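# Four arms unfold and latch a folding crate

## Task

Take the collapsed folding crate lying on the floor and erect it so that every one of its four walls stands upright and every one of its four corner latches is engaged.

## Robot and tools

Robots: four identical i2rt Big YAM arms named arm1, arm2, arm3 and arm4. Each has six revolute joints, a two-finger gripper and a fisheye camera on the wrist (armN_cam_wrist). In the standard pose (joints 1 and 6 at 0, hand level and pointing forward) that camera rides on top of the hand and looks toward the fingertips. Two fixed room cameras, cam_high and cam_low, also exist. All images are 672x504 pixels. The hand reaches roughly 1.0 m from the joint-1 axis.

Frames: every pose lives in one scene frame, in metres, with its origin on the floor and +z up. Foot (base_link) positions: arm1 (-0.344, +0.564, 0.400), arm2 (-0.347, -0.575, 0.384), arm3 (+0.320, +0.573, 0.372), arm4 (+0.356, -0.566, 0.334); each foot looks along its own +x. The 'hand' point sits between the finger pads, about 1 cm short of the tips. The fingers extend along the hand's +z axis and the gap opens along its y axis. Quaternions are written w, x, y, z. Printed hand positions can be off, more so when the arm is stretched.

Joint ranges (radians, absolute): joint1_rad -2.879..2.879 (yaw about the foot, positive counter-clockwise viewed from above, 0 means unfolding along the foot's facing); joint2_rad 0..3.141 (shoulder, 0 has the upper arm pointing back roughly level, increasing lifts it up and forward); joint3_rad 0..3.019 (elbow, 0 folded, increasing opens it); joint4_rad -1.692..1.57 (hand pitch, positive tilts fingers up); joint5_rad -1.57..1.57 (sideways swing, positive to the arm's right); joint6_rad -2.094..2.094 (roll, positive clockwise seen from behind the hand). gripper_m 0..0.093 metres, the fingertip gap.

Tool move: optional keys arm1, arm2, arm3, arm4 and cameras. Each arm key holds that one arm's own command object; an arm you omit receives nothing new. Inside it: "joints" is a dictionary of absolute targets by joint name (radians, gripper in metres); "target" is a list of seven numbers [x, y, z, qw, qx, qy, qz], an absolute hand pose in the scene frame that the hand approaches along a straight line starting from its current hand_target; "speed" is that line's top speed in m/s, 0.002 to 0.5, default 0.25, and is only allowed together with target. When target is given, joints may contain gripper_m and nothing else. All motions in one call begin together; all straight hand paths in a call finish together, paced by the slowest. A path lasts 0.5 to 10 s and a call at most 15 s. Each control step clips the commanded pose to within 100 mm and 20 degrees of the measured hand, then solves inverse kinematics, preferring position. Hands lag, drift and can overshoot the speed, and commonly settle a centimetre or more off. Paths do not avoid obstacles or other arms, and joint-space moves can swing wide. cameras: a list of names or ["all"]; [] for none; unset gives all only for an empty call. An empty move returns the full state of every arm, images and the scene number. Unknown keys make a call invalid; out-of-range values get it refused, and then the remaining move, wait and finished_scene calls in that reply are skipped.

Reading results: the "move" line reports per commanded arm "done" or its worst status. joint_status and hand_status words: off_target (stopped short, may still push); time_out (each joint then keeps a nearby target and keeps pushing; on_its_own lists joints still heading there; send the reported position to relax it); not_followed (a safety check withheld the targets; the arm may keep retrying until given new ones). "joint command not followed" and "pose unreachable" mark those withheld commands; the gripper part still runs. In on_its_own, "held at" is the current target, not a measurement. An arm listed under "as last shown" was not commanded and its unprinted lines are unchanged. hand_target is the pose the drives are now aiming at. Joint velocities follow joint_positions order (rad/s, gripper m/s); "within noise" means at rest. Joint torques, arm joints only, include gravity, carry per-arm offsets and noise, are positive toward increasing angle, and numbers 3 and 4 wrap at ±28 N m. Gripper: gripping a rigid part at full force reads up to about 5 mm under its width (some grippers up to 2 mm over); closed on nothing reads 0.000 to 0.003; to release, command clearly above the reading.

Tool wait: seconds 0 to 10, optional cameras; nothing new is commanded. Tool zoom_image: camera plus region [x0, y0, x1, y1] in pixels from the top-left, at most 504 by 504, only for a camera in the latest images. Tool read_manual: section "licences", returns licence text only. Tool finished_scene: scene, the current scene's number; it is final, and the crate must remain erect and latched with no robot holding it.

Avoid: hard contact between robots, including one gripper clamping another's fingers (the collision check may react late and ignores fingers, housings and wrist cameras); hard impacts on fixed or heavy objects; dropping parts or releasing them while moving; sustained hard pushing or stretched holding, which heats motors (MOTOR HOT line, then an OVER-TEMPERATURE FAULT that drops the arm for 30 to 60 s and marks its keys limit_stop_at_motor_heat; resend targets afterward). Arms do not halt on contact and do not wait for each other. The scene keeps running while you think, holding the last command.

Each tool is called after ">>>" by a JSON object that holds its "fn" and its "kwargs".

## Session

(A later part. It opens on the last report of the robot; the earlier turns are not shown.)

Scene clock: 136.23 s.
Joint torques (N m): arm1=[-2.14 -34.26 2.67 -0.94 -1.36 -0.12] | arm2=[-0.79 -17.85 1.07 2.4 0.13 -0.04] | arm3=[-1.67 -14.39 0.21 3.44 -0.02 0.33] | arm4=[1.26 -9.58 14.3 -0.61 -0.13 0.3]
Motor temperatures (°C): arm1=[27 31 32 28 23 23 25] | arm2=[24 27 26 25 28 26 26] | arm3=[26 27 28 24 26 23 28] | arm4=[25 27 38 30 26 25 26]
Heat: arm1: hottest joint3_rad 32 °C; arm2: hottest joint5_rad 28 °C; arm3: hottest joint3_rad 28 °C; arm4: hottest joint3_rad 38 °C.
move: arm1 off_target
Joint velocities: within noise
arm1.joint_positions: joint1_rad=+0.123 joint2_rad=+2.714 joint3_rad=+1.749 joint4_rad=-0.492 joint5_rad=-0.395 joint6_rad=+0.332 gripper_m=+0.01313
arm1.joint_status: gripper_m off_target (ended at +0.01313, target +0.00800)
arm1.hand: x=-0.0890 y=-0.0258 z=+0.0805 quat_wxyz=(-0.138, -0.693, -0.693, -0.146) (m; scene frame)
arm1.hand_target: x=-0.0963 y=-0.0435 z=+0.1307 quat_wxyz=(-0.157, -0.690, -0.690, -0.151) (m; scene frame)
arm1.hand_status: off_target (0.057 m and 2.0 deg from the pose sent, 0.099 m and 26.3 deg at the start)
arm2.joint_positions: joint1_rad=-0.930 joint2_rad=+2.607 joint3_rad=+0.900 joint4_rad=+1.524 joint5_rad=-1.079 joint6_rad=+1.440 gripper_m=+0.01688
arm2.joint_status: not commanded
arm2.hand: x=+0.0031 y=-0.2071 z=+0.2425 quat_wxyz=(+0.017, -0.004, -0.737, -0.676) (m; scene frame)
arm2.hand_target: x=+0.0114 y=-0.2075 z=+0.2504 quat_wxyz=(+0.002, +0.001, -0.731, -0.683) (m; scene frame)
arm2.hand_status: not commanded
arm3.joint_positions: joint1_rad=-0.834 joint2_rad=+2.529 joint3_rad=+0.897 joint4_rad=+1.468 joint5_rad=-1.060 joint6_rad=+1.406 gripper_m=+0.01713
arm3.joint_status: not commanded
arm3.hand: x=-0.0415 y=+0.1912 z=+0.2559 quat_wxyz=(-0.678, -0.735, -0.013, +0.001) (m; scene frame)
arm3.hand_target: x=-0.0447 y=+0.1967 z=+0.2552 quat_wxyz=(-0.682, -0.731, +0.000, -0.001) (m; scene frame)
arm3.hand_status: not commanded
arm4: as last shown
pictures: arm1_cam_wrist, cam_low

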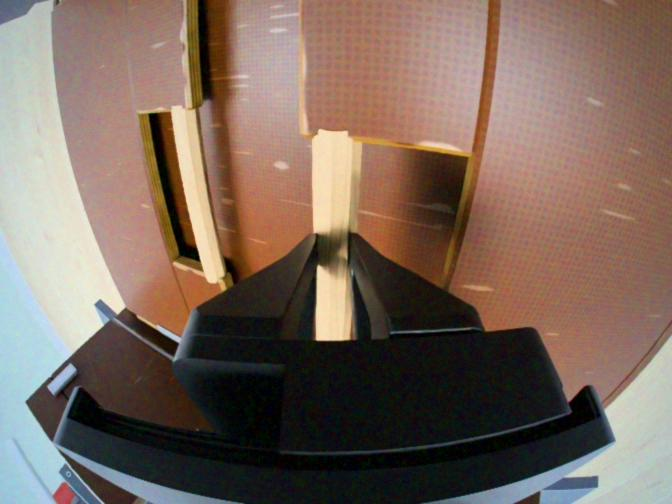

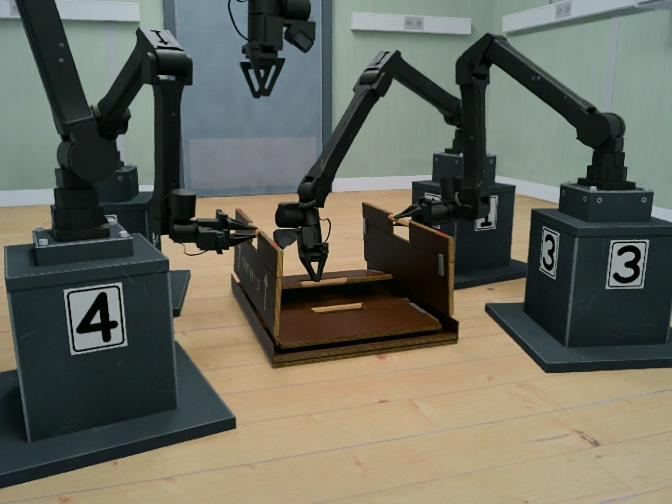

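>>> {"fn": "move", "kwargs": {"arm2": {"target":[0.01,-0.222,0.25,0,0,0.719,0.695],"speed":0.1}, "arm3": {"target":[-0.045,0.212,0.256,0.695,0.719,0,0],"speed":0.1}, "cameras": ["arm1_cam_wrist","cam_low","cam_high"]}}

>>> {"fn": "zoom_image", "kwargs": {"camera": "cam_low", "region": [220, 180, 470, 380]}}

>>> {"fn": "zoom_image", "kwargs": {"camera": "cam_high", "region": [230, 210, 430, 410]}}

Scene clock: 138.87 s.
Joint torques (N m): arm1=[-2.08 -31.74 4.21 -0.47 -0.76 -0.09] | arm2=[-1.67 -17.9 0.23 2.25 -0.21 -0.23] | arm3=[-2.2 -14.45 -0.35 3.54 -0.19 0.26] | arm4=[1.26 -9.58 14.3 -0.61 -0.14 0.3]
Motor temperatures (°C): arm1=[27 31 32 28 23 23 25] | arm2=[24 27 26 25 28 26 26] | arm3=[26 27 28 24 26 23 28] | arm4=[25 27 38 30 26 25 26]
Heat: arm1: hottest joint3_rad 32 °C; arm2: hottest joint5_rad 28 °C; arm3: hottest joint3_rad 28 °C; arm4: hottest joint3_rad 38 °C.
move: arm2 off_target; arm3 off_target
Joint velocities: within noise
arm1.joint_positions: joint1_rad=+0.114 joint2_rad=+2.688 joint3_rad=+1.729 joint4_rad=-0.500 joint5_rad=-0.411 joint6_rad=+0.328 gripper_m=+0.01313
arm1.joint_status: not commanded
arm1.hand: x=-0.0924 y=-0.0262 z=+0.0925 quat_wxyz=(-0.141, -0.693, -0.690, -0.153) (m; scene frame)
arm1.hand_target: x=-0.0970 y=-0.0431 z=+0.1301 quat_wxyz=(-0.157, -0.691, -0.690, -0.152) (m; scene frame)
arm1.hand_status: not commanded
arm2.joint_positions: joint1_rad=-0.945 joint2_rad=+2.607 joint3_rad=+0.895 joint4_rad=+1.527 joint5_rad=-1.102 joint6_rad=+1.440 gripper_m=+0.01688
arm2.joint_status: not commanded
arm2.hand: x=+0.0032 y=-0.2133 z=+0.2432 quat_wxyz=(+0.021, -0.002, -0.736, -0.677) (m; scene frame)
arm2.hand_target: x=+0.0094 y=-0.2194 z=+0.2499 quat_wxyz=(+0.004, +0.004, -0.732, -0.682) (m; scene frame)
arm2.hand_status: off_target (0.013 m and 3.7 deg from the pose sent, 0.018 m and 3.6 deg at the start; a joint's target at an end of its range on 30 of 30 steps)
arm3.joint_positions: joint1_rad=-0.854 joint2_rad=+2.555 joint3_rad=+0.903 joint4_rad=+1.545 joint5_rad=-1.087 joint6_rad=+1.452 gripper_m=+0.01713
arm3.joint_status: not commanded
arm3.hand: x=-0.0423 y=+0.1996 z=+0.2566 quat_wxyz=(-0.689, -0.724, -0.015, +0.000) (m; scene frame)
arm3.hand_target: x=-0.0462 y=+0.2092 z=+0.2569 quat_wxyz=(-0.693, -0.721, -0.003, +0.001) (m; scene frame)
arm3.hand_status: off_target (0.013 m and 1.9 deg from the pose sent, 0.021 m and 3.0 deg at the start; a joint's target at an end of its range on 18 of 30 steps)
arm4: as last shown
pictures: arm1_cam_wrist, cam_high, cam_low

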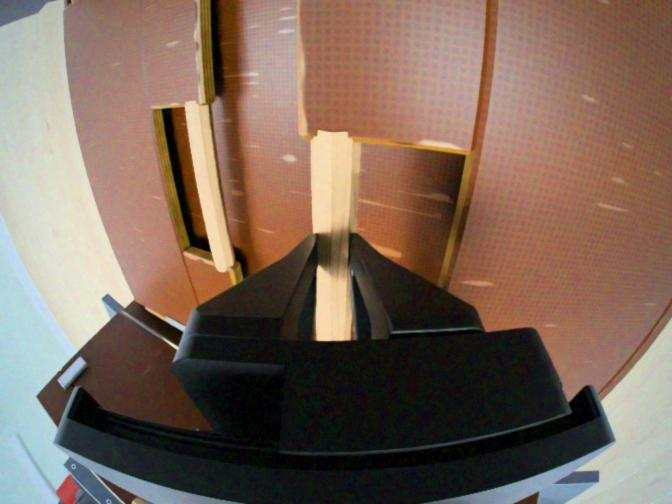

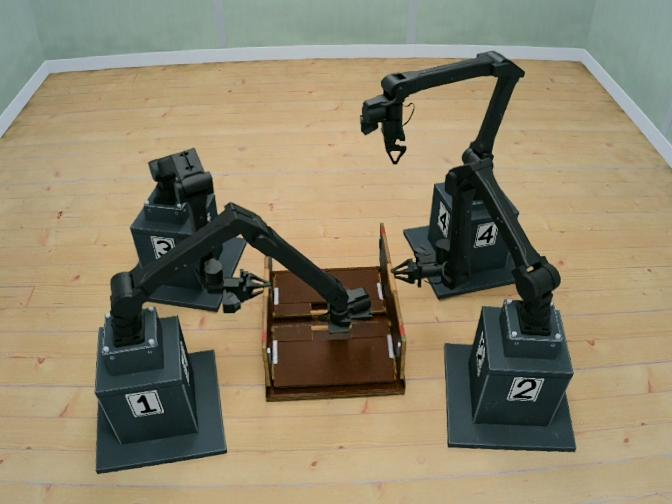

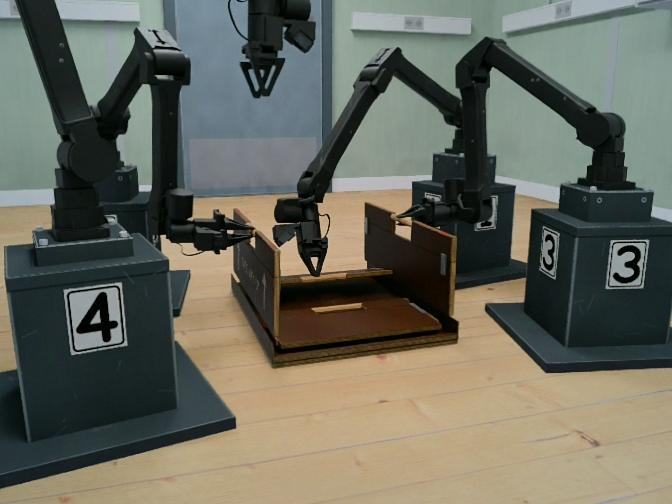

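Scaled by 2.016 from the camera's 672x504 image, which has a finer 960x720 frame.

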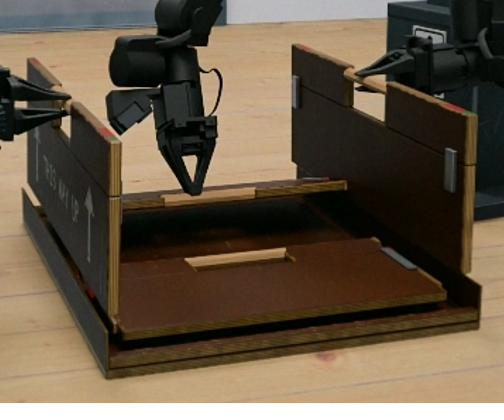

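Scaled by 2.520 from the camera's 672x504 image, which has a finer 960x720 frame.

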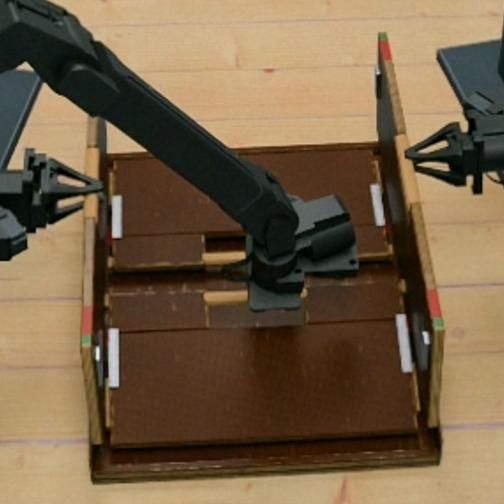

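>>> {"fn": "move", "kwargs": {"arm1": {"target":[-0.11,-0.043,0.175,0.22,0.672,0.672,0.22],"speed":0.12}, "cameras": ["cam_low"]}}

>>> {"fn": "zoom_image", "kwargs": {"camera": "cam_low", "region": [220, 180, 470, 380]}}

Scene clock: 141.43 s.
Joint torques (N m): arm1=[-1.49 -31.44 4.22 0.05 -1.26 -0.07] | arm2=[-0.79 -17.79 0.47 2.17 -0.06 -0.2] | arm3=[-2.49 -14.86 -0.12 3.41 -0.18 0.32] | arm4=[1.26 -9.58 14.3 -0.61 -0.14 0.3]
Motor temperatures (°C): arm1=[27 31 32 28 24 23 25] | arm2=[24 28 26 25 27 26 26] | arm3=[26 27 28 24 26 23 28] | arm4=[25 27 38 30 26 25 26]
Heat: arm1: hottest joint3_rad 32 °C; arm2: hottest joint2_rad 28 °C; arm3: hottest joint3_rad 28 °C; arm4: hottest joint3_rad 38 °C.
move: arm1 off_target
Joint velocities: within noise
arm1.joint_positions: joint1_rad=+0.043 joint2_rad=+2.617 joint3_rad=+1.660 joint4_rad=-0.500 joint5_rad=-0.599 joint6_rad=+0.273 gripper_m=+0.01312
arm1.joint_status: not commanded
arm1.hand: x=-0.1084 y=-0.0268 z=+0.1346 quat_wxyz=(-0.197, -0.678, -0.672, -0.222) (m; scene frame)
arm1.hand_target: x=-0.1085 y=-0.0438 z=+0.1734 quat_wxyz=(-0.220, -0.670, -0.673, -0.220) (m; scene frame)
arm1.hand_status: off_target (0.044 m and 2.8 deg from the pose sent, 0.086 m and 12.3 deg at the start)
arm2.joint_positions: joint1_rad=-0.956 joint2_rad=+2.607 joint3_rad=+0.890 joint4_rad=+1.530 joint5_rad=-1.113 joint6_rad=+1.436 gripper_m=+0.01688
arm2.joint_status: not commanded
arm2.hand: x=+0.0036 y=-0.2180 z=+0.2435 quat_wxyz=(+0.020, -0.002, -0.735, -0.677) (m; scene frame)
arm2.hand_target: x=+0.0085 y=-0.2200 z=+0.2501 quat_wxyz=(+0.006, +0.006, -0.731, -0.682) (m; scene frame)
arm2.hand_status: not commanded
arm3, arm4: as last shown
arm3.hand_target: x=-0.0463 y=+0.2092 z=+0.2569 quat_wxyz=(-0.693, -0.721, -0.003, +0.001) (m; scene frame)
pictures: cam_low

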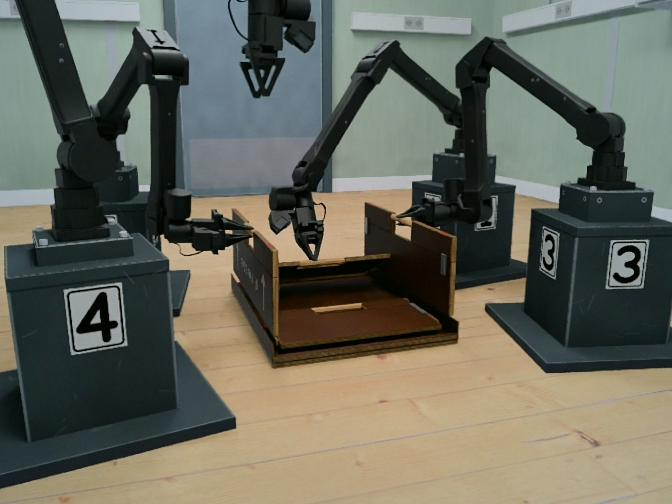

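Scaled by 2.016 from the camera's 672x504 image, which has a finer 960x720 frame.

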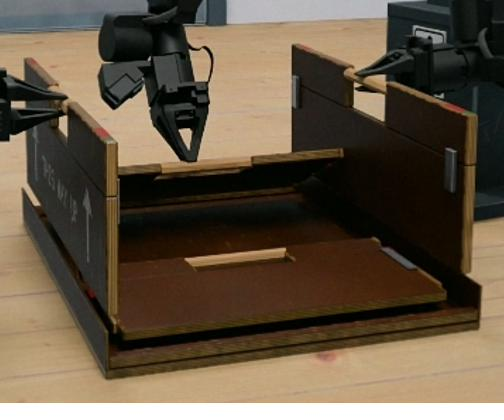

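>>> {"fn": "move", "kwargs": {"arm2": {"target":[0.01,-0.24,0.25,0,0,0.719,0.695],"speed":0.1}, "arm3": {"target":[-0.045,0.224,0.256,0.695,0.719,0,0],"speed":0.1}}}

>>> {"fn": "move", "kwargs": {"arm1": {"target":[-0.15,-0.043,0.215,0.299,0.641,0.641,0.299],"speed":0.12}, "cameras": ["cam_low","cam_high"]}}

>>> {"fn": "zoom_image", "kwargs": {"camera": "cam_low", "region": [220, 180, 470, 380]}}

>>> {"fn": "zoom_image", "kwargs": {"camera": "cam_high", "region": [230, 210, 430, 410]}}

Scene clock: 144.80 s.
Joint torques (N m): arm1=[-0.85 -29.45 5.23 0.43 -0.64 -0.02] | arm2=[-3.6 -18.02 -0.24 2.17 -0.38 -0.3] | arm3=[-4.31 -14.86 -1.42 3.34 -0.44 0.2] | arm4=[1.26 -9.58 14.3 -0.61 -0.13 0.3]
Motor temperatures (°C): arm1=[27 32 32 28 24 23 25] | arm2=[24 28 26 25 27 26 26] | arm3=[26 27 28 24 26 23 28] | arm4=[25 27 38 30 26 25 26]
Heat: arm1: hottest joint2_rad 32 °C; arm2: hottest joint2_rad 28 °C; arm3: hottest joint3_rad 28 °C; arm4: hottest joint3_rad 38 °C.
move: arm2 off_target; arm3 off_target
Joint velocities: within noise
arm1.joint_positions: joint1_rad=+0.031 joint2_rad=+2.597 joint3_rad=+1.647 joint4_rad=-0.515 joint5_rad=-0.613 joint6_rad=+0.266 gripper_m=+0.01293
arm1.joint_status: not commanded
arm1.hand: x=-0.1141 y=-0.0272 z=+0.1447 quat_wxyz=(-0.199, -0.679, -0.669, -0.228) (m; scene frame)
arm1.hand_target: x=-0.1145 y=-0.0440 z=+0.1732 quat_wxyz=(-0.218, -0.673, -0.671, -0.221) (m; scene frame)
arm1.hand_status: not commanded
arm2.joint_positions: joint1_rad=-0.968 joint2_rad=+2.608 joint3_rad=+0.890 joint4_rad=+1.530 joint5_rad=-1.138 joint6_rad=+1.424 gripper_m=+0.01688
arm2.joint_status: not commanded
arm2.hand: x=+0.0034 y=-0.2225 z=+0.2435 quat_wxyz=(+0.021, +0.006, -0.734, -0.679) (m; scene frame)
arm2.hand_target: x=+0.0145 y=-0.2371 z=+0.2504 quat_wxyz=(-0.001, +0.006, -0.731, -0.682) (m; scene frame)
arm2.hand_status: off_target (0.020 m and 3.6 deg from the pose sent, 0.024 m and 3.6 deg at the start; a joint's target at an end of its range on 29 of 29 steps)
arm3.joint_positions: joint1_rad=-0.863 joint2_rad=+2.556 joint3_rad=+0.904 joint4_rad=+1.545 joint5_rad=-1.107 joint6_rad=+1.452 gripper_m=+0.01713
arm3.joint_status: not commanded
arm3.hand: x=-0.0425 y=+0.2029 z=+0.2564 quat_wxyz=(-0.690, -0.724, -0.018, -0.004) (m; scene frame)
arm3.hand_target: x=-0.0471 y=+0.2221 z=+0.2564 quat_wxyz=(-0.692, -0.722, -0.003, +0.001) (m; scene frame)
arm3.hand_status: off_target (0.021 m and 2.3 deg from the pose sent, 0.025 m and 1.9 deg at the start; a joint's target at an end of its range on 27 of 29 steps)
arm4: as last shown
pictures: none

Scene clock: 146.47 s.
Joint torques (N m): arm1=[-1.14 -29.1 4.97 0.27 -1.08 -0.02] | arm2=[-3.6 -17.96 -0.24 2.17 -0.38 -0.3] | arm3=[-4.48 -15.38 -1.4 3.55 -0.43 0.18] | arm4=[1.26 -9.52 14.3 -0.61 -0.14 0.3]
Motor temperatures (°C): arm1=[27 32 32 28 24 23 25] | arm2=[24 28 26 25 27 26 26] | arm3=[26 27 28 24 26 23 28] | arm4=[25 27 38 30 26 25 26]
Heat: arm1: hottest joint2_rad 32 °C; arm2: hottest joint2_rad 28 °C; arm3: hottest joint3_rad 28 °C; arm4: hottest joint3_rad 38 °C.
move: arm1 off_target
Joint velocities: within noise
arm1.joint_positions: joint1_rad=-0.070 joint2_rad=+2.559 joint3_rad=+1.598 joint4_rad=-0.526 joint5_rad=-0.857 joint6_rad=+0.170 gripper_m=+0.01293
arm1.joint_status: not commanded
arm1.hand: x=-0.1454 y=-0.0279 z=+0.1841 quat_wxyz=(-0.279, -0.648, -0.639, -0.306) (m; scene frame)
arm1.hand_target: x=-0.1471 y=-0.0431 z=+0.2143 quat_wxyz=(-0.299, -0.640, -0.641, -0.299) (m; scene frame)
arm1.hand_status: off_target (0.035 m and 2.5 deg from the pose sent, 0.080 m and 15.1 deg at the start)
arm2, arm3, arm4: as last shown
pictures: cam_high, cam_low

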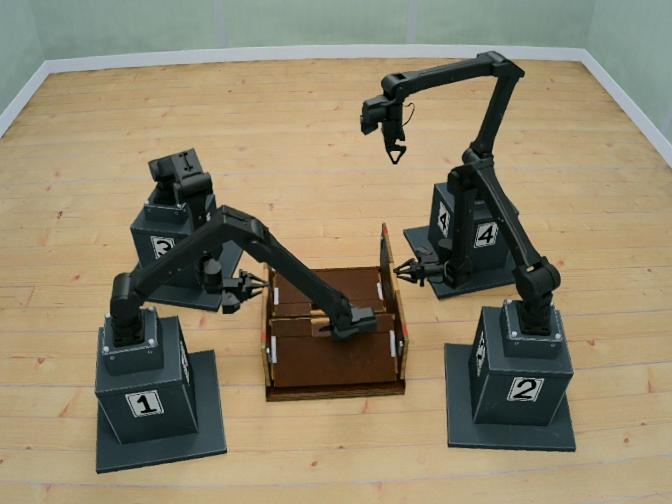

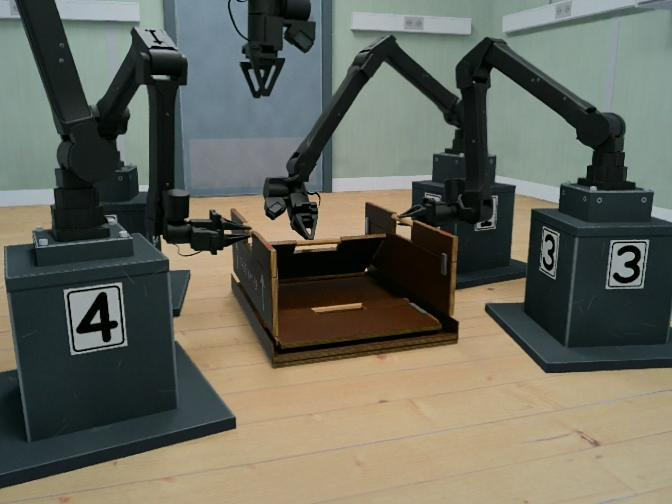

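Scaled by 2.016 from the camera's 672x504 image, which has a finer 960x720 frame.

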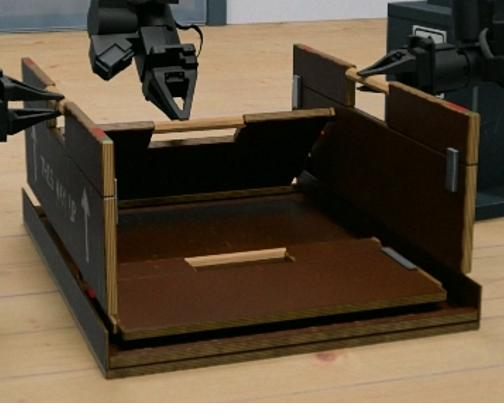

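Scaled by 2.520 from the camera's 672x504 image, which has a finer 960x720 frame.

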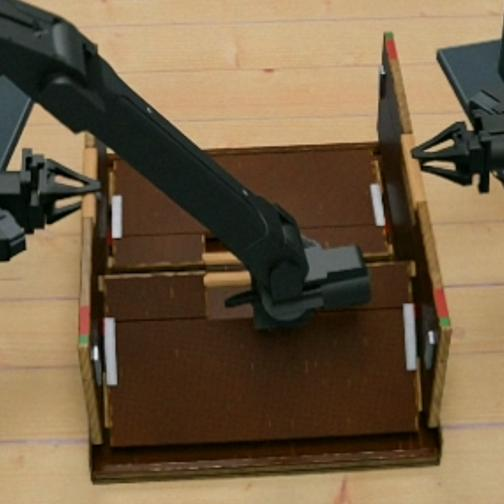

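>>> {"fn": "move", "kwargs": {"arm1": {"target":[-0.219,-0.043,0.26,0.406,0.579,0.579,0.406],"speed":0.12}, "arm2": {"target":[0.01,-0.23,0.25,0,0,0.731,0.682],"speed":0.1}, "arm3": {"target":[-0.045,0.214,0.256,0.690,0.723,0,0],"speed":0.1}, "cameras": ["cam_low","arm1_cam_wrist"]}}

Scene clock: 150.33 s.
Joint torques (N m): arm1=[-0.21 -27.28 7.12 -1.17 -1.92 -0.09] | arm2=[-1.73 -18.08 -0.44 2.13 0.12 -0.2] | arm3=[-2.26 -15.09 -1.13 3.06 0.26 0.22] | arm4=[1.26 -9.58 14.28 -0.61 -0.13 0.3]
Motor temperatures (°C): arm1=[27 32 32 28 24 23 25] | arm2=[24 28 26 25 27 26 26] | arm3=[26 27 28 24 26 23 29] | arm4=[25 27 38 30 26 25 26]
Heat: arm1: hottest joint2_rad 32 °C; arm2: hottest joint2_rad 28 °C; arm3: hottest gripper 29 °C; arm4: hottest joint3_rad 38 °C.
move: arm1 off_target; arm2 off_target; arm3 off_target
Joint velocities: within noise
arm1.joint_positions: joint1_rad=-0.253 joint2_rad=+2.582 joint3_rad=+1.651 joint4_rad=-0.818 joint5_rad=-1.191 joint6_rad=-0.150 gripper_m=+0.01234
arm1.joint_status: not commanded
arm1.hand: x=-0.2238 y=-0.0283 z=+0.2339 quat_wxyz=(-0.390, -0.595, -0.575, -0.404) (m; scene frame)
arm1.hand_target: x=-0.2207 y=-0.0443 z=+0.2591 quat_wxyz=(-0.408, -0.582, -0.576, -0.404) (m; scene frame)
arm1.hand_status: off_target (0.030 m and 2.7 deg from the pose sent, 0.107 m and 21.3 deg at the start)
arm2.joint_positions: joint1_rad=-0.967 joint2_rad=+2.608 joint3_rad=+0.889 joint4_rad=+1.532 joint5_rad=-1.130 joint6_rad=+1.424 gripper_m=+0.01688
arm2.joint_status: not commanded
arm2.hand: x=+0.0037 y=-0.2222 z=+0.2434 quat_wxyz=(+0.019, +0.004, -0.735, -0.678) (m; scene frame)
arm2.hand_target: x=+0.0091 y=-0.2296 z=+0.2502 quat_wxyz=(+0.003, +0.004, -0.732, -0.681) (m; scene frame)
arm2.hand_status: off_target (0.012 m and 2.3 deg from the pose sent, 0.012 m and 2.6 deg at the start; a joint's target at an end of its range on 69 of 73 steps)
arm3.joint_positions: joint1_rad=-0.863 joint2_rad=+2.556 joint3_rad=+0.903 joint4_rad=+1.545 joint5_rad=-1.106 joint6_rad=+1.452 gripper_m=+0.01713
arm3.joint_status: not commanded
arm3.hand: x=-0.0422 y=+0.2032 z=+0.2562 quat_wxyz=(-0.690, -0.724, -0.017, -0.004) (m; scene frame)
arm3.hand_target: x=-0.0440 y=+0.2139 z=+0.2559 quat_wxyz=(-0.690, -0.724, -0.001, -0.002) (m; scene frame)
arm3.hand_status: off_target (0.011 m and 2.0 deg from the pose sent, 0.011 m and 2.1 deg at the start)
arm4.joint_positions: joint1_rad=+0.145 joint2_rad=+1.355 joint3_rad=+1.305 joint4_rad=-1.563 joint5_rad=-0.009 joint6_rad=+0.340 gripper_m=+0.09396
arm4.joint_status: not commanded
arm4.hand: x=+0.2245 y=-0.2118 z=+0.5826 quat_wxyz=(+0.013, +0.711, -0.703, +0.017) (m; scene frame)
arm4.hand_target: x=+0.2223 y=-0.1999 z=+0.5983 quat_wxyz=(+0.007, +0.703, -0.711, +0.003) (m; scene frame)
arm4.hand_status: not commanded
pictures: arm1_cam_wrist, cam_low

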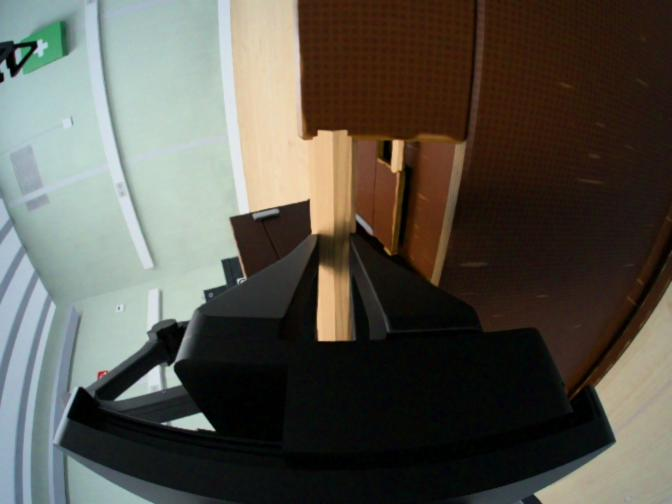

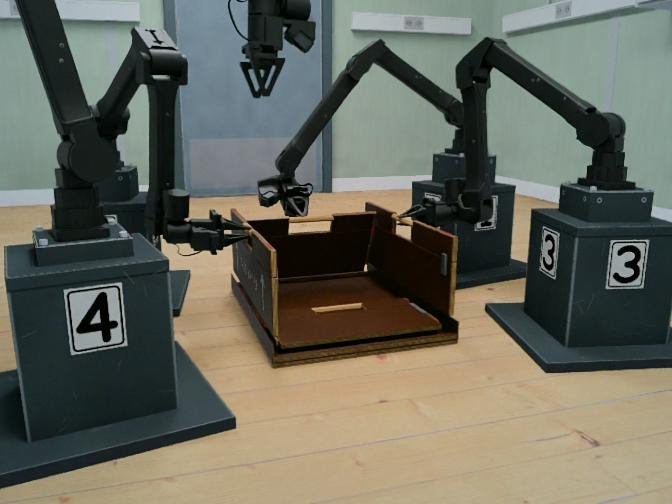

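>>> {"fn": "move", "kwargs": {"arm1": {"target":[-0.292,-0.043,0.27,0.452,0.544,0.544,0.452],"speed":0.12}, "cameras": ["cam_low","arm1_cam_wrist","cam_high"]}}

>>> {"fn": "zoom_image", "kwargs": {"camera": "cam_low", "region": [220, 180, 470, 380]}}

>>> {"fn": "zoom_image", "kwargs": {"camera": "cam_high", "region": [230, 210, 430, 410]}}

Scene clock: 154.57 s.
Joint torques (N m): arm1=[-0.79 -24.64 7.62 -1.24 -0.21 -0.12] | arm2=[-1.79 -18.08 -0.44 2.13 0.13 -0.2] | arm3=[-2.43 -14.8 -1.18 3.14 0.21 0.21] | arm4=[1.26 -9.58 14.28 -0.61 -0.14 0.3]
Motor temperatures (°C): arm1=[27 32 32 28 25 23 25] | arm2=[24 28 26 25 27 26 26] | arm3=[26 27 28 24 26 23 29] | arm4=[25 27 39 30 26 25 26]
Heat: arm1: hottest joint2_rad 32 °C; arm2: hottest joint2_rad 28 °C; arm3: hottest gripper 29 °C; arm4: hottest joint3_rad 39 °C.
move: arm1 off_target
Joint velocities: within noise
arm1.joint_positions: joint1_rad=-0.363 joint2_rad=+2.728 joint3_rad=+1.942 joint4_rad=-1.617 joint5_rad=-1.313 joint6_rad=-0.820 gripper_m=+0.00809
arm1.joint_status: not commanded
arm1.on_its_own: gripper_m moved -0.00425 to your old target +0.00800
arm1.hand: x=-0.2823 y=-0.0353 z=+0.2739 quat_wxyz=(-0.445, -0.545, -0.540, -0.461) (m; scene frame)
arm1.hand_target: x=-0.2852 y=-0.0425 z=+0.2710 quat_wxyz=(-0.450, -0.540, -0.547, -0.455) (m; scene frame)
arm1.hand_status: off_target (0.013 m and 1.4 deg from the pose sent, 0.079 m and 11.3 deg at the start)
arm2, arm3, arm4: as last shown
arm2.hand_target: x=+0.0091 y=-0.2297 z=+0.2502 quat_wxyz=(+0.003, +0.004, -0.732, -0.681) (m; scene frame)
pictures: arm1_cam_wrist, cam_high, cam_low

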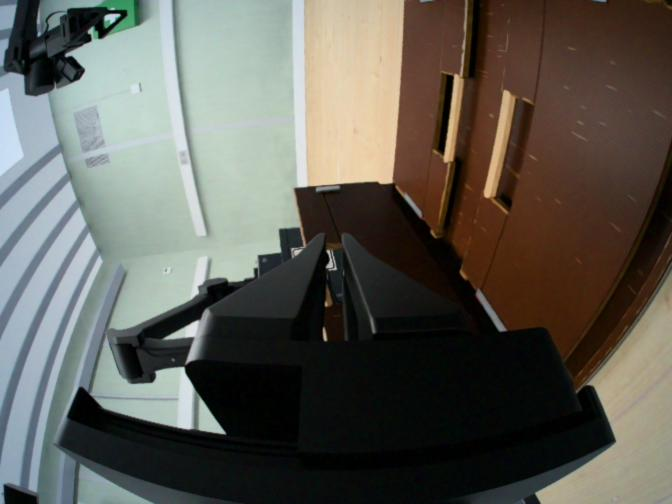

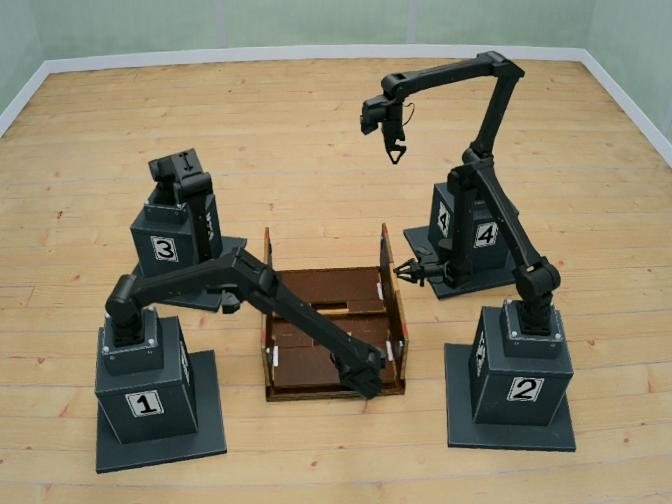

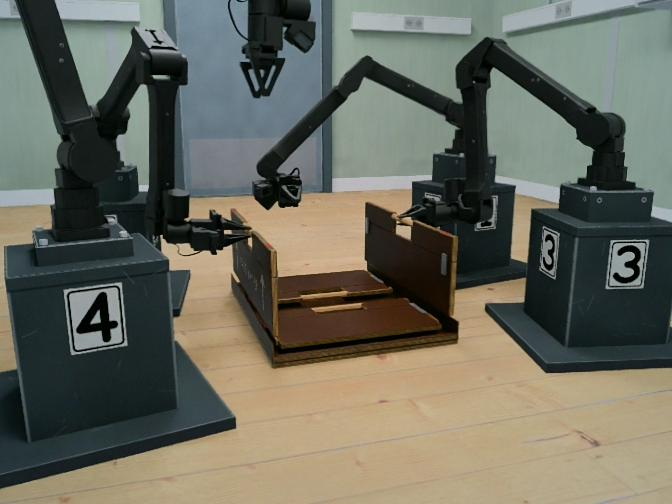

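Scaled by 2.016 from the camera's 672x504 image, which has a finer 960x720 frame.

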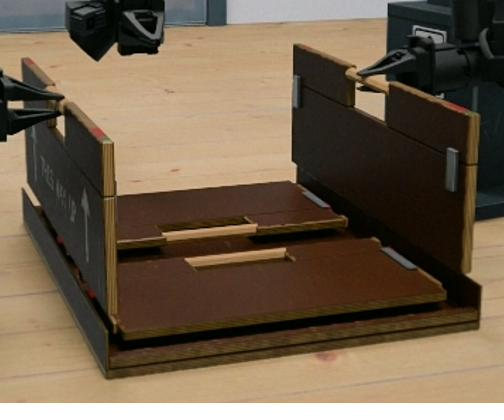

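Scaled by 2.520 from the camera's 672x504 image, which has a finer 960x720 frame.

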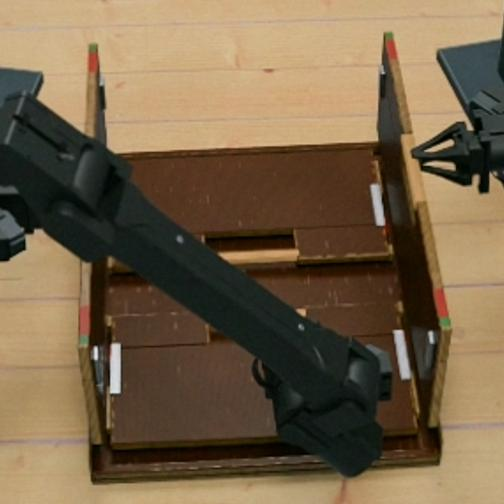

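>>> {"fn": "move", "kwargs": {"arm1": {"target":[-0.18,-0.03,0.3,0.216,0.673,0.673,0.216],"joints":{"gripper_m":0.06}}}}

>>> {"fn": "move", "kwargs": {"arm1": {"target":[-0.077,-0.045,0.1,0,0.7071,0.7071,0]}}}

>>> {"fn": "move", "kwargs": {"arm1": {"target":[-0.077,-0.045,0.036,0,0.7071,0.7071,0],"speed":0.08}, "cameras": ["arm1_cam_wrist"]}}

Scene clock: 159.63 s.
Joint torques (N m): arm1=[-0.85 -24.7 5.57 1.28 -0.11 0.16] | arm2=[-1.73 -18.08 -0.43 2.11 0.12 -0.2] | arm3=[-2.2 -14.86 -1.18 3.04 0.21 0.2] | arm4=[1.26 -9.58 14.28 -0.61 -0.14 0.3]
Motor temperatures (°C): arm1=[27 33 32 28 24 23 25] | arm2=[24 28 25 25 27 26 26] | arm3=[26 27 28 24 26 23 29] | arm4=[25 27 39 30 26 25 26]
Heat: arm1: hottest joint2_rad 33 °C; arm2: hottest joint2_rad 28 °C; arm3: hottest gripper 29 °C; arm4: hottest joint3_rad 39 °C.
move: arm1 done
Joint velocities: within noise
arm1.joint_positions: joint1_rad=-0.082 joint2_rad=+2.275 joint3_rad=+1.503 joint4_rad=-0.747 joint5_rad=-0.622 joint6_rad=+0.120 gripper_m=+0.05994
arm1.joint_status: all done
arm1.hand: x=-0.1826 y=-0.0264 z=+0.2960 quat_wxyz=(-0.210, -0.673, -0.674, -0.220) (m; scene frame)
arm1.hand_target: x=-0.1826 y=-0.0284 z=+0.2999 quat_wxyz=(-0.213, -0.677, -0.671, -0.216) (m; scene frame)
arm1.hand_status: done (0.006 m and 0.8 deg from the pose sent, 0.106 m and 44.2 deg at the start)
arm2, arm3, arm4: as last shown
pictures: none

Scene clock: 161.93 s.
Joint torques (N m): arm1=[-0.15 -26.52 8.59 0.2 0.24 0.27] | arm2=[-1.73 -18.08 -0.43 2.14 0.12 -0.2] | arm3=[-2.26 -14.8 -1.22 3.04 0.23 0.2] | arm4=[1.32 -9.58 14.3 -0.59 -0.13 0.3]
Motor temperatures (°C): arm1=[27 33 32 28 24 23 25] | arm2=[24 29 25 25 27 26 26] | arm3=[26 27 28 24 26 23 29] | arm4=[25 27 39 30 26 25 26]
Heat: arm1: hottest joint2_rad 33 °C; arm2: hottest joint2_rad 29 °C; arm3: hottest gripper 29 °C; arm4: hottest joint3_rad 39 °C.
move: arm1 off_target
Joint velocities: within noise
arm1.joint_positions: joint1_rad=+0.234 joint2_rad=+2.715 joint3_rad=+1.885 joint4_rad=-0.761 joint5_rad=-0.012 joint6_rad=+0.391 gripper_m=+0.05994
arm1.joint_status: not commanded
arm1.hand: x=-0.0814 y=-0.0283 z=+0.0972 quat_wxyz=(+0.007, -0.698, -0.717, -0.005) (m; scene frame)
arm1.hand_target: x=-0.0777 y=-0.0419 z=+0.0999 quat_wxyz=(-0.002, -0.704, -0.710, -0.001) (m; scene frame)
arm1.hand_status: off_target (0.018 m and 1.8 deg from the pose sent, 0.223 m and 35.4 deg at the start)
arm2, arm3, arm4: as last shown
pictures: none

Scene clock: 163.63 s.
Joint torques (N m): arm1=[-0.15 -26.17 8.57 0.85 0.28 0.19] | arm2=[-1.73 -18.08 -0.46 2.11 0.12 -0.2] | arm3=[-2.73 -15.15 -1.22 3.04 0.22 0.25] | arm4=[1.26 -9.52 14.3 -0.61 -0.14 0.3]
Motor temperatures (°C): arm1=[27 33 32 28 24 23 25] | arm2=[24 29 25 25 27 26 26] | arm3=[26 27 28 24 26 23 29] | arm4=[25 27 39 30 26 25 26]
Heat: arm1: hottest joint2_rad 33 °C; arm2: hottest joint2_rad 29 °C; arm3: hottest gripper 29 °C; arm4: hottest joint3_rad 39 °C.
move: arm1 off_target
Joint velocities: within noise
arm1.joint_positions: joint1_rad=+0.234 joint2_rad=+2.861 joint3_rad=+2.011 joint4_rad=-0.752 joint5_rad=-0.009 joint6_rad=+0.402 gripper_m=+0.05994
arm1.joint_status: not commanded
arm1.hand: x=-0.0816 y=-0.0302 z=+0.0370 quat_wxyz=(+0.013, -0.701, -0.713, -0.006) (m; scene frame)
arm1.hand_target: x=-0.0774 y=-0.0443 z=+0.0364 quat_wxyz=(+0.000, -0.707, -0.707, +0.001) (m; scene frame)
arm1.hand_status: off_target (0.016 m and 1.9 deg from the pose sent, 0.064 m and 1.8 deg at the start)
arm2, arm3, arm4: as last shown
pictures: arm1_cam_wrist

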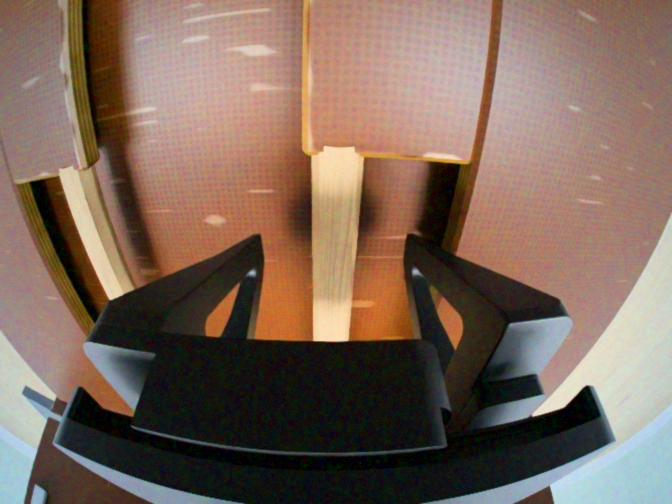

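>>> {"fn": "move", "kwargs": {"arm1": {"target":[-0.077,-0.045,0.026,0,0.7071,0.7071,0],"speed":0.05}}}

>>> {"fn": "move", "kwargs": {"arm1": {"joints":{"gripper_m":0.008}}}}

>>> {"fn": "move", "kwargs": {"arm1": {"target":[-0.095,-0.043,0.13,0.153,0.690,0.690,0.153],"speed":0.12}, "cameras": ["arm1_cam_wrist"]}}

Scene clock: 165.90 s.
Joint torques (N m): arm1=[-0.67 -25.82 8.5 0.88 0.24 0.19] | arm2=[-1.73 -18.02 -0.44 2.11 0.13 -0.2] | arm3=[-2.14 -15.38 -1.26 3.07 0.2 0.2] | arm4=[1.26 -9.58 14.28 -0.61 -0.13 0.3]
Motor temperatures (°C): arm1=[27 33 32 28 24 23 25] | arm2=[24 29 25 25 27 26 26] | arm3=[26 27 27 24 26 23 29] | arm4=[25 27 39 30 26 25 26]
Heat: arm1: hottest joint2_rad 33 °C; arm2: hottest joint2_rad 29 °C; arm3: hottest gripper 29 °C; arm4: hottest joint3_rad 39 °C.
move: arm1 off_target
Joint velocities: within noise
arm1.joint_positions: joint1_rad=+0.234 joint2_rad=+2.884 joint3_rad=+2.033 joint4_rad=-0.752 joint5_rad=-0.009 joint6_rad=+0.402 gripper_m=+0.05994
arm1.joint_status: not commanded
arm1.hand: x=-0.0817 y=-0.0302 z=+0.0278 quat_wxyz=(+0.014, -0.701, -0.713, -0.006) (m; scene frame)
arm1.hand_target: x=-0.0769 y=-0.0449 z=+0.0270 quat_wxyz=(-0.001, -0.707, -0.707, +0.000) (m; scene frame)
arm1.hand_status: off_target (0.016 m and 1.9 deg from the pose sent, 0.019 m and 1.9 deg at the start)
arm2, arm3, arm4: as last shown
pictures: none

Scene clock: 166.60 s.
Joint torques (N m): arm1=[-0.09 -25.76 8.49 0.87 0.19 0.13] | arm2=[-1.73 -18.02 -0.43 2.11 0.13 -0.2] | arm3=[-2.08 -15.21 -1.26 3.04 0.19 0.19] | arm4=[1.26 -9.58 14.28 -0.59 -0.13 0.3]
Motor temperatures (°C): arm1=[27 33 32 28 24 23 25] | arm2=[24 29 25 25 27 26 26] | arm3=[26 27 27 24 26 23 29] | arm4=[25 27 39 30 26 25 26]
Heat: arm1: hottest joint2_rad 33 °C; arm2: hottest joint2_rad 29 °C; arm3: hottest gripper 29 °C; arm4: hottest joint3_rad 39 °C.
move: arm1 off_target
Joint velocities: within noise
arm1.joint_positions: joint1_rad=+0.234 joint2_rad=+2.884 joint3_rad=+2.033 joint4_rad=-0.752 joint5_rad=-0.009 joint6_rad=+0.417 gripper_m=+0.01718
arm1.joint_status: gripper_m off_target (ended at +0.01721, target +0.00800)
arm1.hand: x=-0.0817 y=-0.0302 z=+0.0278 quat_wxyz=(+0.014, -0.707, -0.707, -0.006) (m; scene frame)
arm1.hand_target: x=-0.0769 y=-0.0449 z=+0.0270 quat_wxyz=(-0.001, -0.710, -0.704, +0.000) (m; scene frame)
arm1.hand_status: not commanded
arm2, arm3, arm4: as last shown
pictures: none

Scene clock: 169.03 s.
Joint torques (N m): arm1=[-1.14 -28.92 5.01 1.28 -0.84 -0.1] | arm2=[-1.79 -18.08 -0.44 2.13 0.12 -0.2] | arm3=[-2.2 -15.03 -1.17 3.06 0.17 0.18] | arm4=[1.26 -9.52 14.3 -0.61 -0.14 0.3]
Motor temperatures (°C): arm1=[27 33 32 28 24 23 25] | arm2=[24 29 25 25 27 26 26] | arm3=[26 27 27 24 26 23 29] | arm4=[25 27 39 30 26 25 26]
Heat: arm1: hottest joint2_rad 33 °C; arm2: hottest joint2_rad 29 °C; arm3: hottest gripper 29 °C; arm4: hottest joint3_rad 39 °C.
move: arm1 off_target
Joint velocities: within noise
arm1.joint_positions: joint1_rad=+0.108 joint2_rad=+2.659 joint3_rad=+1.736 joint4_rad=-0.560 joint5_rad=-0.403 joint6_rad=+0.315 gripper_m=+0.01712
arm1.joint_status: not commanded
arm1.hand: x=-0.0963 y=-0.0307 z=+0.1106 quat_wxyz=(-0.131, -0.694, -0.692, -0.153) (m; scene frame)
arm1.hand_target: x=-0.0951 y=-0.0441 z=+0.1295 quat_wxyz=(-0.152, -0.688, -0.694, -0.151) (m; scene frame)
arm1.hand_status: off_target (0.023 m and 2.6 deg from the pose sent, 0.104 m and 25.7 deg at the start)
arm2, arm3, arm4: as last shown
pictures: arm1_cam_wrist

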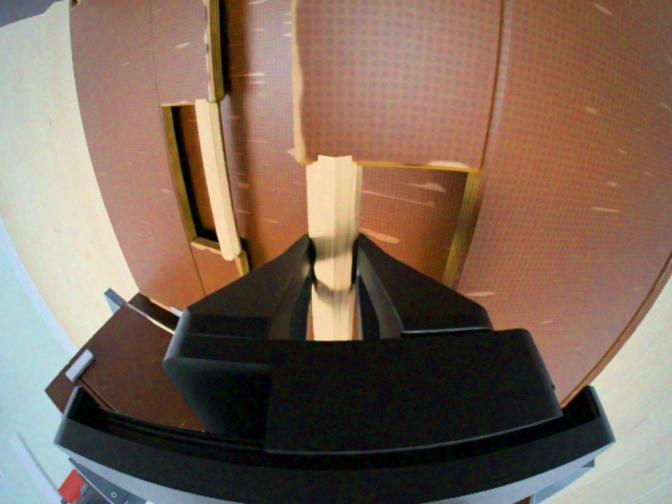

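>>> {"fn": "move", "kwargs": {"arm1": {"target":[-0.16,-0.043,0.212,0.299,0.641,0.641,0.299],"speed":0.15}}}

>>> {"fn": "move", "kwargs": {"arm1": {"target":[-0.229,-0.043,0.243,0.406,0.579,0.579,0.406],"speed":0.15}}}

>>> {"fn": "move", "kwargs": {"arm1": {"target":[-0.29,-0.043,0.247,0.468,0.530,0.530,0.468],"speed":0.1}, "cameras": ["arm1_cam_wrist","cam_low","cam_high"]}}

>>> {"fn": "zoom_image", "kwargs": {"camera": "cam_low", "region": [220, 180, 470, 380]}}

>>> {"fn": "zoom_image", "kwargs": {"camera": "cam_high", "region": [230, 210, 430, 410]}}

Scene clock: 173.80 s.
Joint torques (N m): arm1=[-2.14 -28.04 5.27 0.25 -0.96 -0.05] | arm2=[-1.73 -18.14 -0.46 2.13 0.12 -0.2] | arm3=[-1.85 -14.86 -1.1 3.06 0.23 0.19] | arm4=[1.26 -9.58 14.3 -0.61 -0.14 0.3]
Motor temperatures (°C): arm1=[27 34 32 28 24 23 25] | arm2=[24 29 25 25 27 26 26] | arm3=[26 27 27 24 26 23 29] | arm4=[25 27 39 30 26 25 26]
Heat: arm1: hottest joint2_rad 34 °C; arm2: hottest joint2_rad 29 °C; arm3: hottest gripper 29 °C; arm4: hottest joint3_rad 39 °C.
move: arm1 off_target
Joint velocities: within noise
arm1.joint_positions: joint1_rad=-0.082 joint2_rad=+2.550 joint3_rad=+1.601 joint4_rad=-0.548 joint5_rad=-0.862 joint6_rad=+0.144 gripper_m=+0.01710
arm1.joint_status: not commanded
arm1.hand: x=-0.1520 y=-0.0309 z=+0.1905 quat_wxyz=(-0.283, -0.645, -0.641, -0.305) (m; scene frame)
arm1.hand_target: x=-0.1578 y=-0.0430 z=+0.2108 quat_wxyz=(-0.299, -0.641, -0.641, -0.300) (m; scene frame)
arm1.hand_status: off_target (0.026 m and 2.0 deg from the pose sent, 0.120 m and 26.9 deg at the start)
arm2.joint_positions: joint1_rad=-0.967 joint2_rad=+2.608 joint3_rad=+0.889 joint4_rad=+1.532 joint5_rad=-1.130 joint6_rad=+1.424 gripper_m=+0.01688
arm2.joint_status: not commanded
arm2.hand: x=+0.0037 y=-0.2222 z=+0.2434 quat_wxyz=(+0.019, +0.004, -0.735, -0.678) (m; scene frame)
arm2.hand_target: x=+0.0091 y=-0.2297 z=+0.2502 quat_wxyz=(+0.003, +0.004, -0.732, -0.681) (m; scene frame)
arm2.hand_status: not commanded
arm3.joint_positions: joint1_rad=-0.863 joint2_rad=+2.556 joint3_rad=+0.903 joint4_rad=+1.545 joint5_rad=-1.106 joint6_rad=+1.452 gripper_m=+0.01713
arm3.joint_status: not commanded
arm3.hand: x=-0.0422 y=+0.2032 z=+0.2562 quat_wxyz=(-0.690, -0.724, -0.017, -0.004) (m; scene frame)
arm3.hand_target: x=-0.0440 y=+0.2139 z=+0.2559 quat_wxyz=(-0.690, -0.724, -0.001, -0.002) (m; scene frame)
arm3.hand_status: not commanded
arm4.joint_positions: joint1_rad=+0.145 joint2_rad=+1.355 joint3_rad=+1.305 joint4_rad=-1.563 joint5_rad=-0.009 joint6_rad=+0.340 gripper_m=+0.09396
arm4.joint_status: not commanded
arm4.hand: x=+0.2245 y=-0.2118 z=+0.5826 quat_wxyz=(+0.013, +0.711, -0.703, +0.017) (m; scene frame)
arm4.hand_target: x=+0.2223 y=-0.1999 z=+0.5983 quat_wxyz=(+0.007, +0.703, -0.711, +0.003) (m; scene frame)
arm4.hand_status: not commanded
pictures: none

Scene clock: 176.03 s.
Joint torques (N m): arm1=[-1.03 -25.76 6.91 -0.94 -1.09 -0.06] | arm2=[-1.67 -18.08 -0.43 2.13 0.13 -0.2] | arm3=[-2.2 -15.09 -1.21 3.12 0.21 0.21] | arm4=[1.26 -9.64 14.28 -0.59 -0.14 0.3]
Motor temperatures (°C): arm1=[27 34 32 27 24 23 25] | arm2=[24 29 25 25 27 26 26] | arm3=[26 27 27 24 26 23 29] | arm4=[25 27 39 30 26 25 26]
Heat: arm1: hottest joint2_rad 34 °C; arm2: hottest joint2_rad 29 °C; arm3: hottest gripper 29 °C; arm4: hottest joint3_rad 39 °C.
move: arm1 off_target
Joint velocities: within noise
arm1.joint_positions: joint1_rad=-0.250 joint2_rad=+2.607 joint3_rad=+1.692 joint4_rad=-0.867 joint5_rad=-1.210 joint6_rad=-0.198 gripper_m=+0.01711
arm1.joint_status: not commanded
arm1.hand: x=-0.2211 y=-0.0328 z=+0.2328 quat_wxyz=(-0.396, -0.584, -0.579, -0.409) (m; scene frame)
arm1.hand_target: x=-0.2280 y=-0.0454 z=+0.2436 quat_wxyz=(-0.408, -0.580, -0.577, -0.405) (m; scene frame)
arm1.hand_status: off_target (0.016 m and 1.3 deg from the pose sent, 0.094 m and 21.0 deg at the start)
arm2, arm3, arm4: as last shown
pictures: none

Scene clock: 177.67 s.
Joint torques (N m): arm1=[-0.03 -25.76 4.26 0.24 -0.29 0.16] | arm2=[-1.73 -18.08 -0.44 2.13 0.12 -0.2] | arm3=[-2.32 -15.21 -1.17 3.07 0.22 0.2] | arm4=[1.26 -9.58 14.3 -0.61 -0.13 0.3]
Motor temperatures (°C): arm1=[27 34 32 27 24 23 25] | arm2=[24 29 25 25 27 26 26] | arm3=[26 27 27 24 26 23 29] | arm4=[25 27 39 30 26 25 26]
Heat: arm1: hottest joint2_rad 34 °C; arm2: hottest joint2_rad 29 °C; arm3: hottest gripper 29 °C; arm4: hottest joint3_rad 39 °C.
move: arm1 not_followed
Joint velocities: within noise
arm1.joint_positions: joint1_rad=-0.302 joint2_rad=+2.683 joint3_rad=+1.796 joint4_rad=-1.140 joint5_rad=-1.319 joint6_rad=-0.445 gripper_m=+0.01712
arm1.joint_status: not commanded
arm1.on_its_own: joint4_rad is held at -1.131, not at its first target -0.892; joint5_rad is held at -1.315, not at its first target -1.224; joint6_rad is held at -0.423, not at its first target -0.211
arm1.hand: x=-0.2460 y=-0.0333 z=+0.2386 quat_wxyz=(-0.436, -0.561, -0.548, -0.442) (m; scene frame)
arm1.hand_target: x=-0.2475 y=-0.0333 z=+0.2394 quat_wxyz=(-0.432, -0.566, -0.545, -0.443) (m; scene frame)
arm1.hand_status: not_followed (0.046 m and 6.3 deg from the pose sent, 0.071 m and 13.5 deg at the start)
arm2, arm3, arm4: as last shown
pictures: arm1_cam_wrist, cam_high, cam_low
pose unreachable (arm1 arm): on one or more control steps of this call this arm could not follow its commanded pose, so it was not sent that pose on those steps. On the call's last step it was still not sent that pose. It may still have moved: this result reports where it is.
cause: moving toward the commanded pose would bring two parts of the arm too close to each other (its wrist (the part past joint 4) and its wrist camera, 1 mm apart when it was first held).

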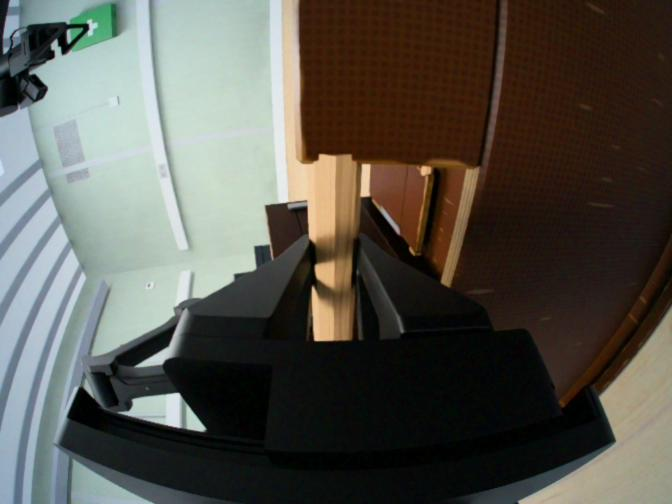

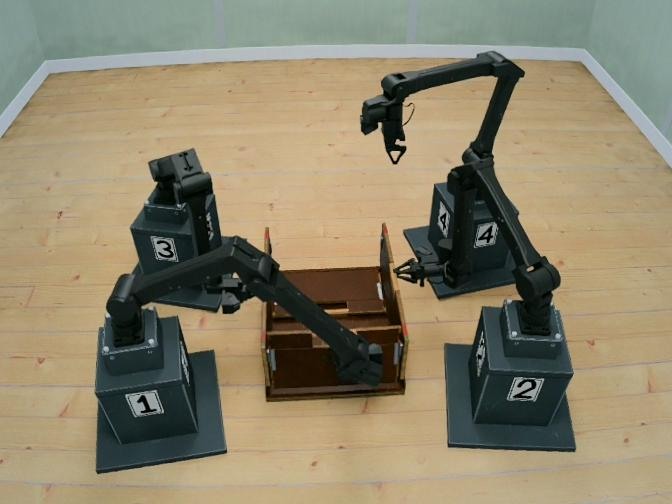

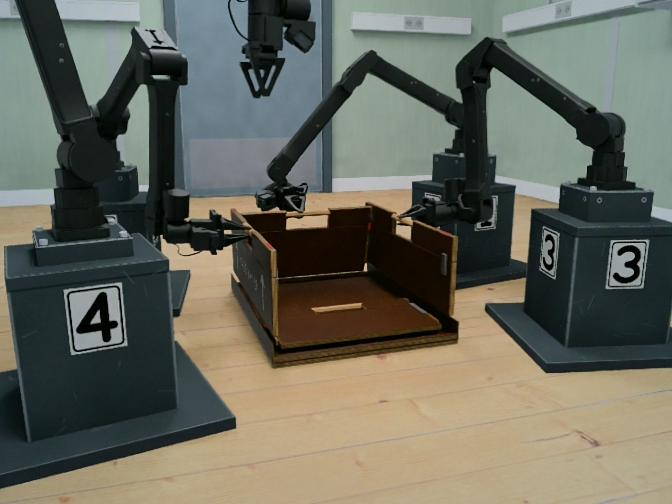

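Scaled by 2.016 from the camera's 672x504 image, which has a finer 960x720 frame.

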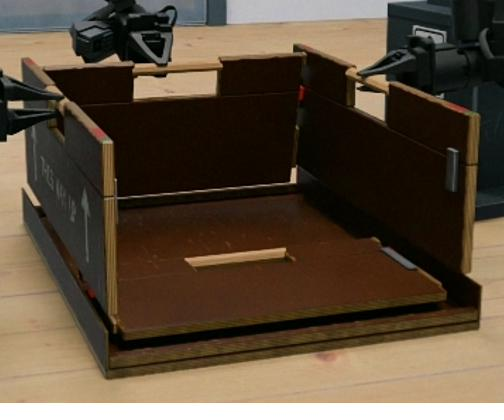

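Scaled by 2.520 from the camera's 672x504 image, which has a finer 960x720 frame.

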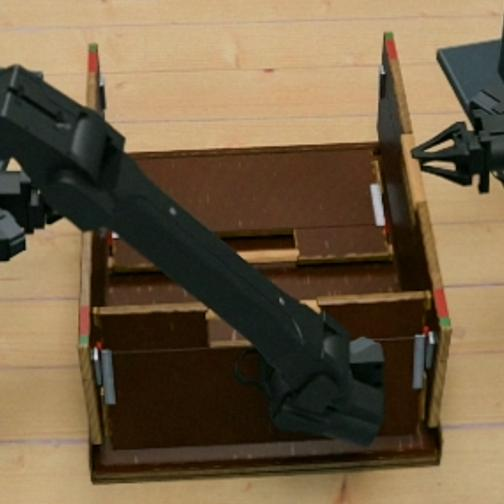

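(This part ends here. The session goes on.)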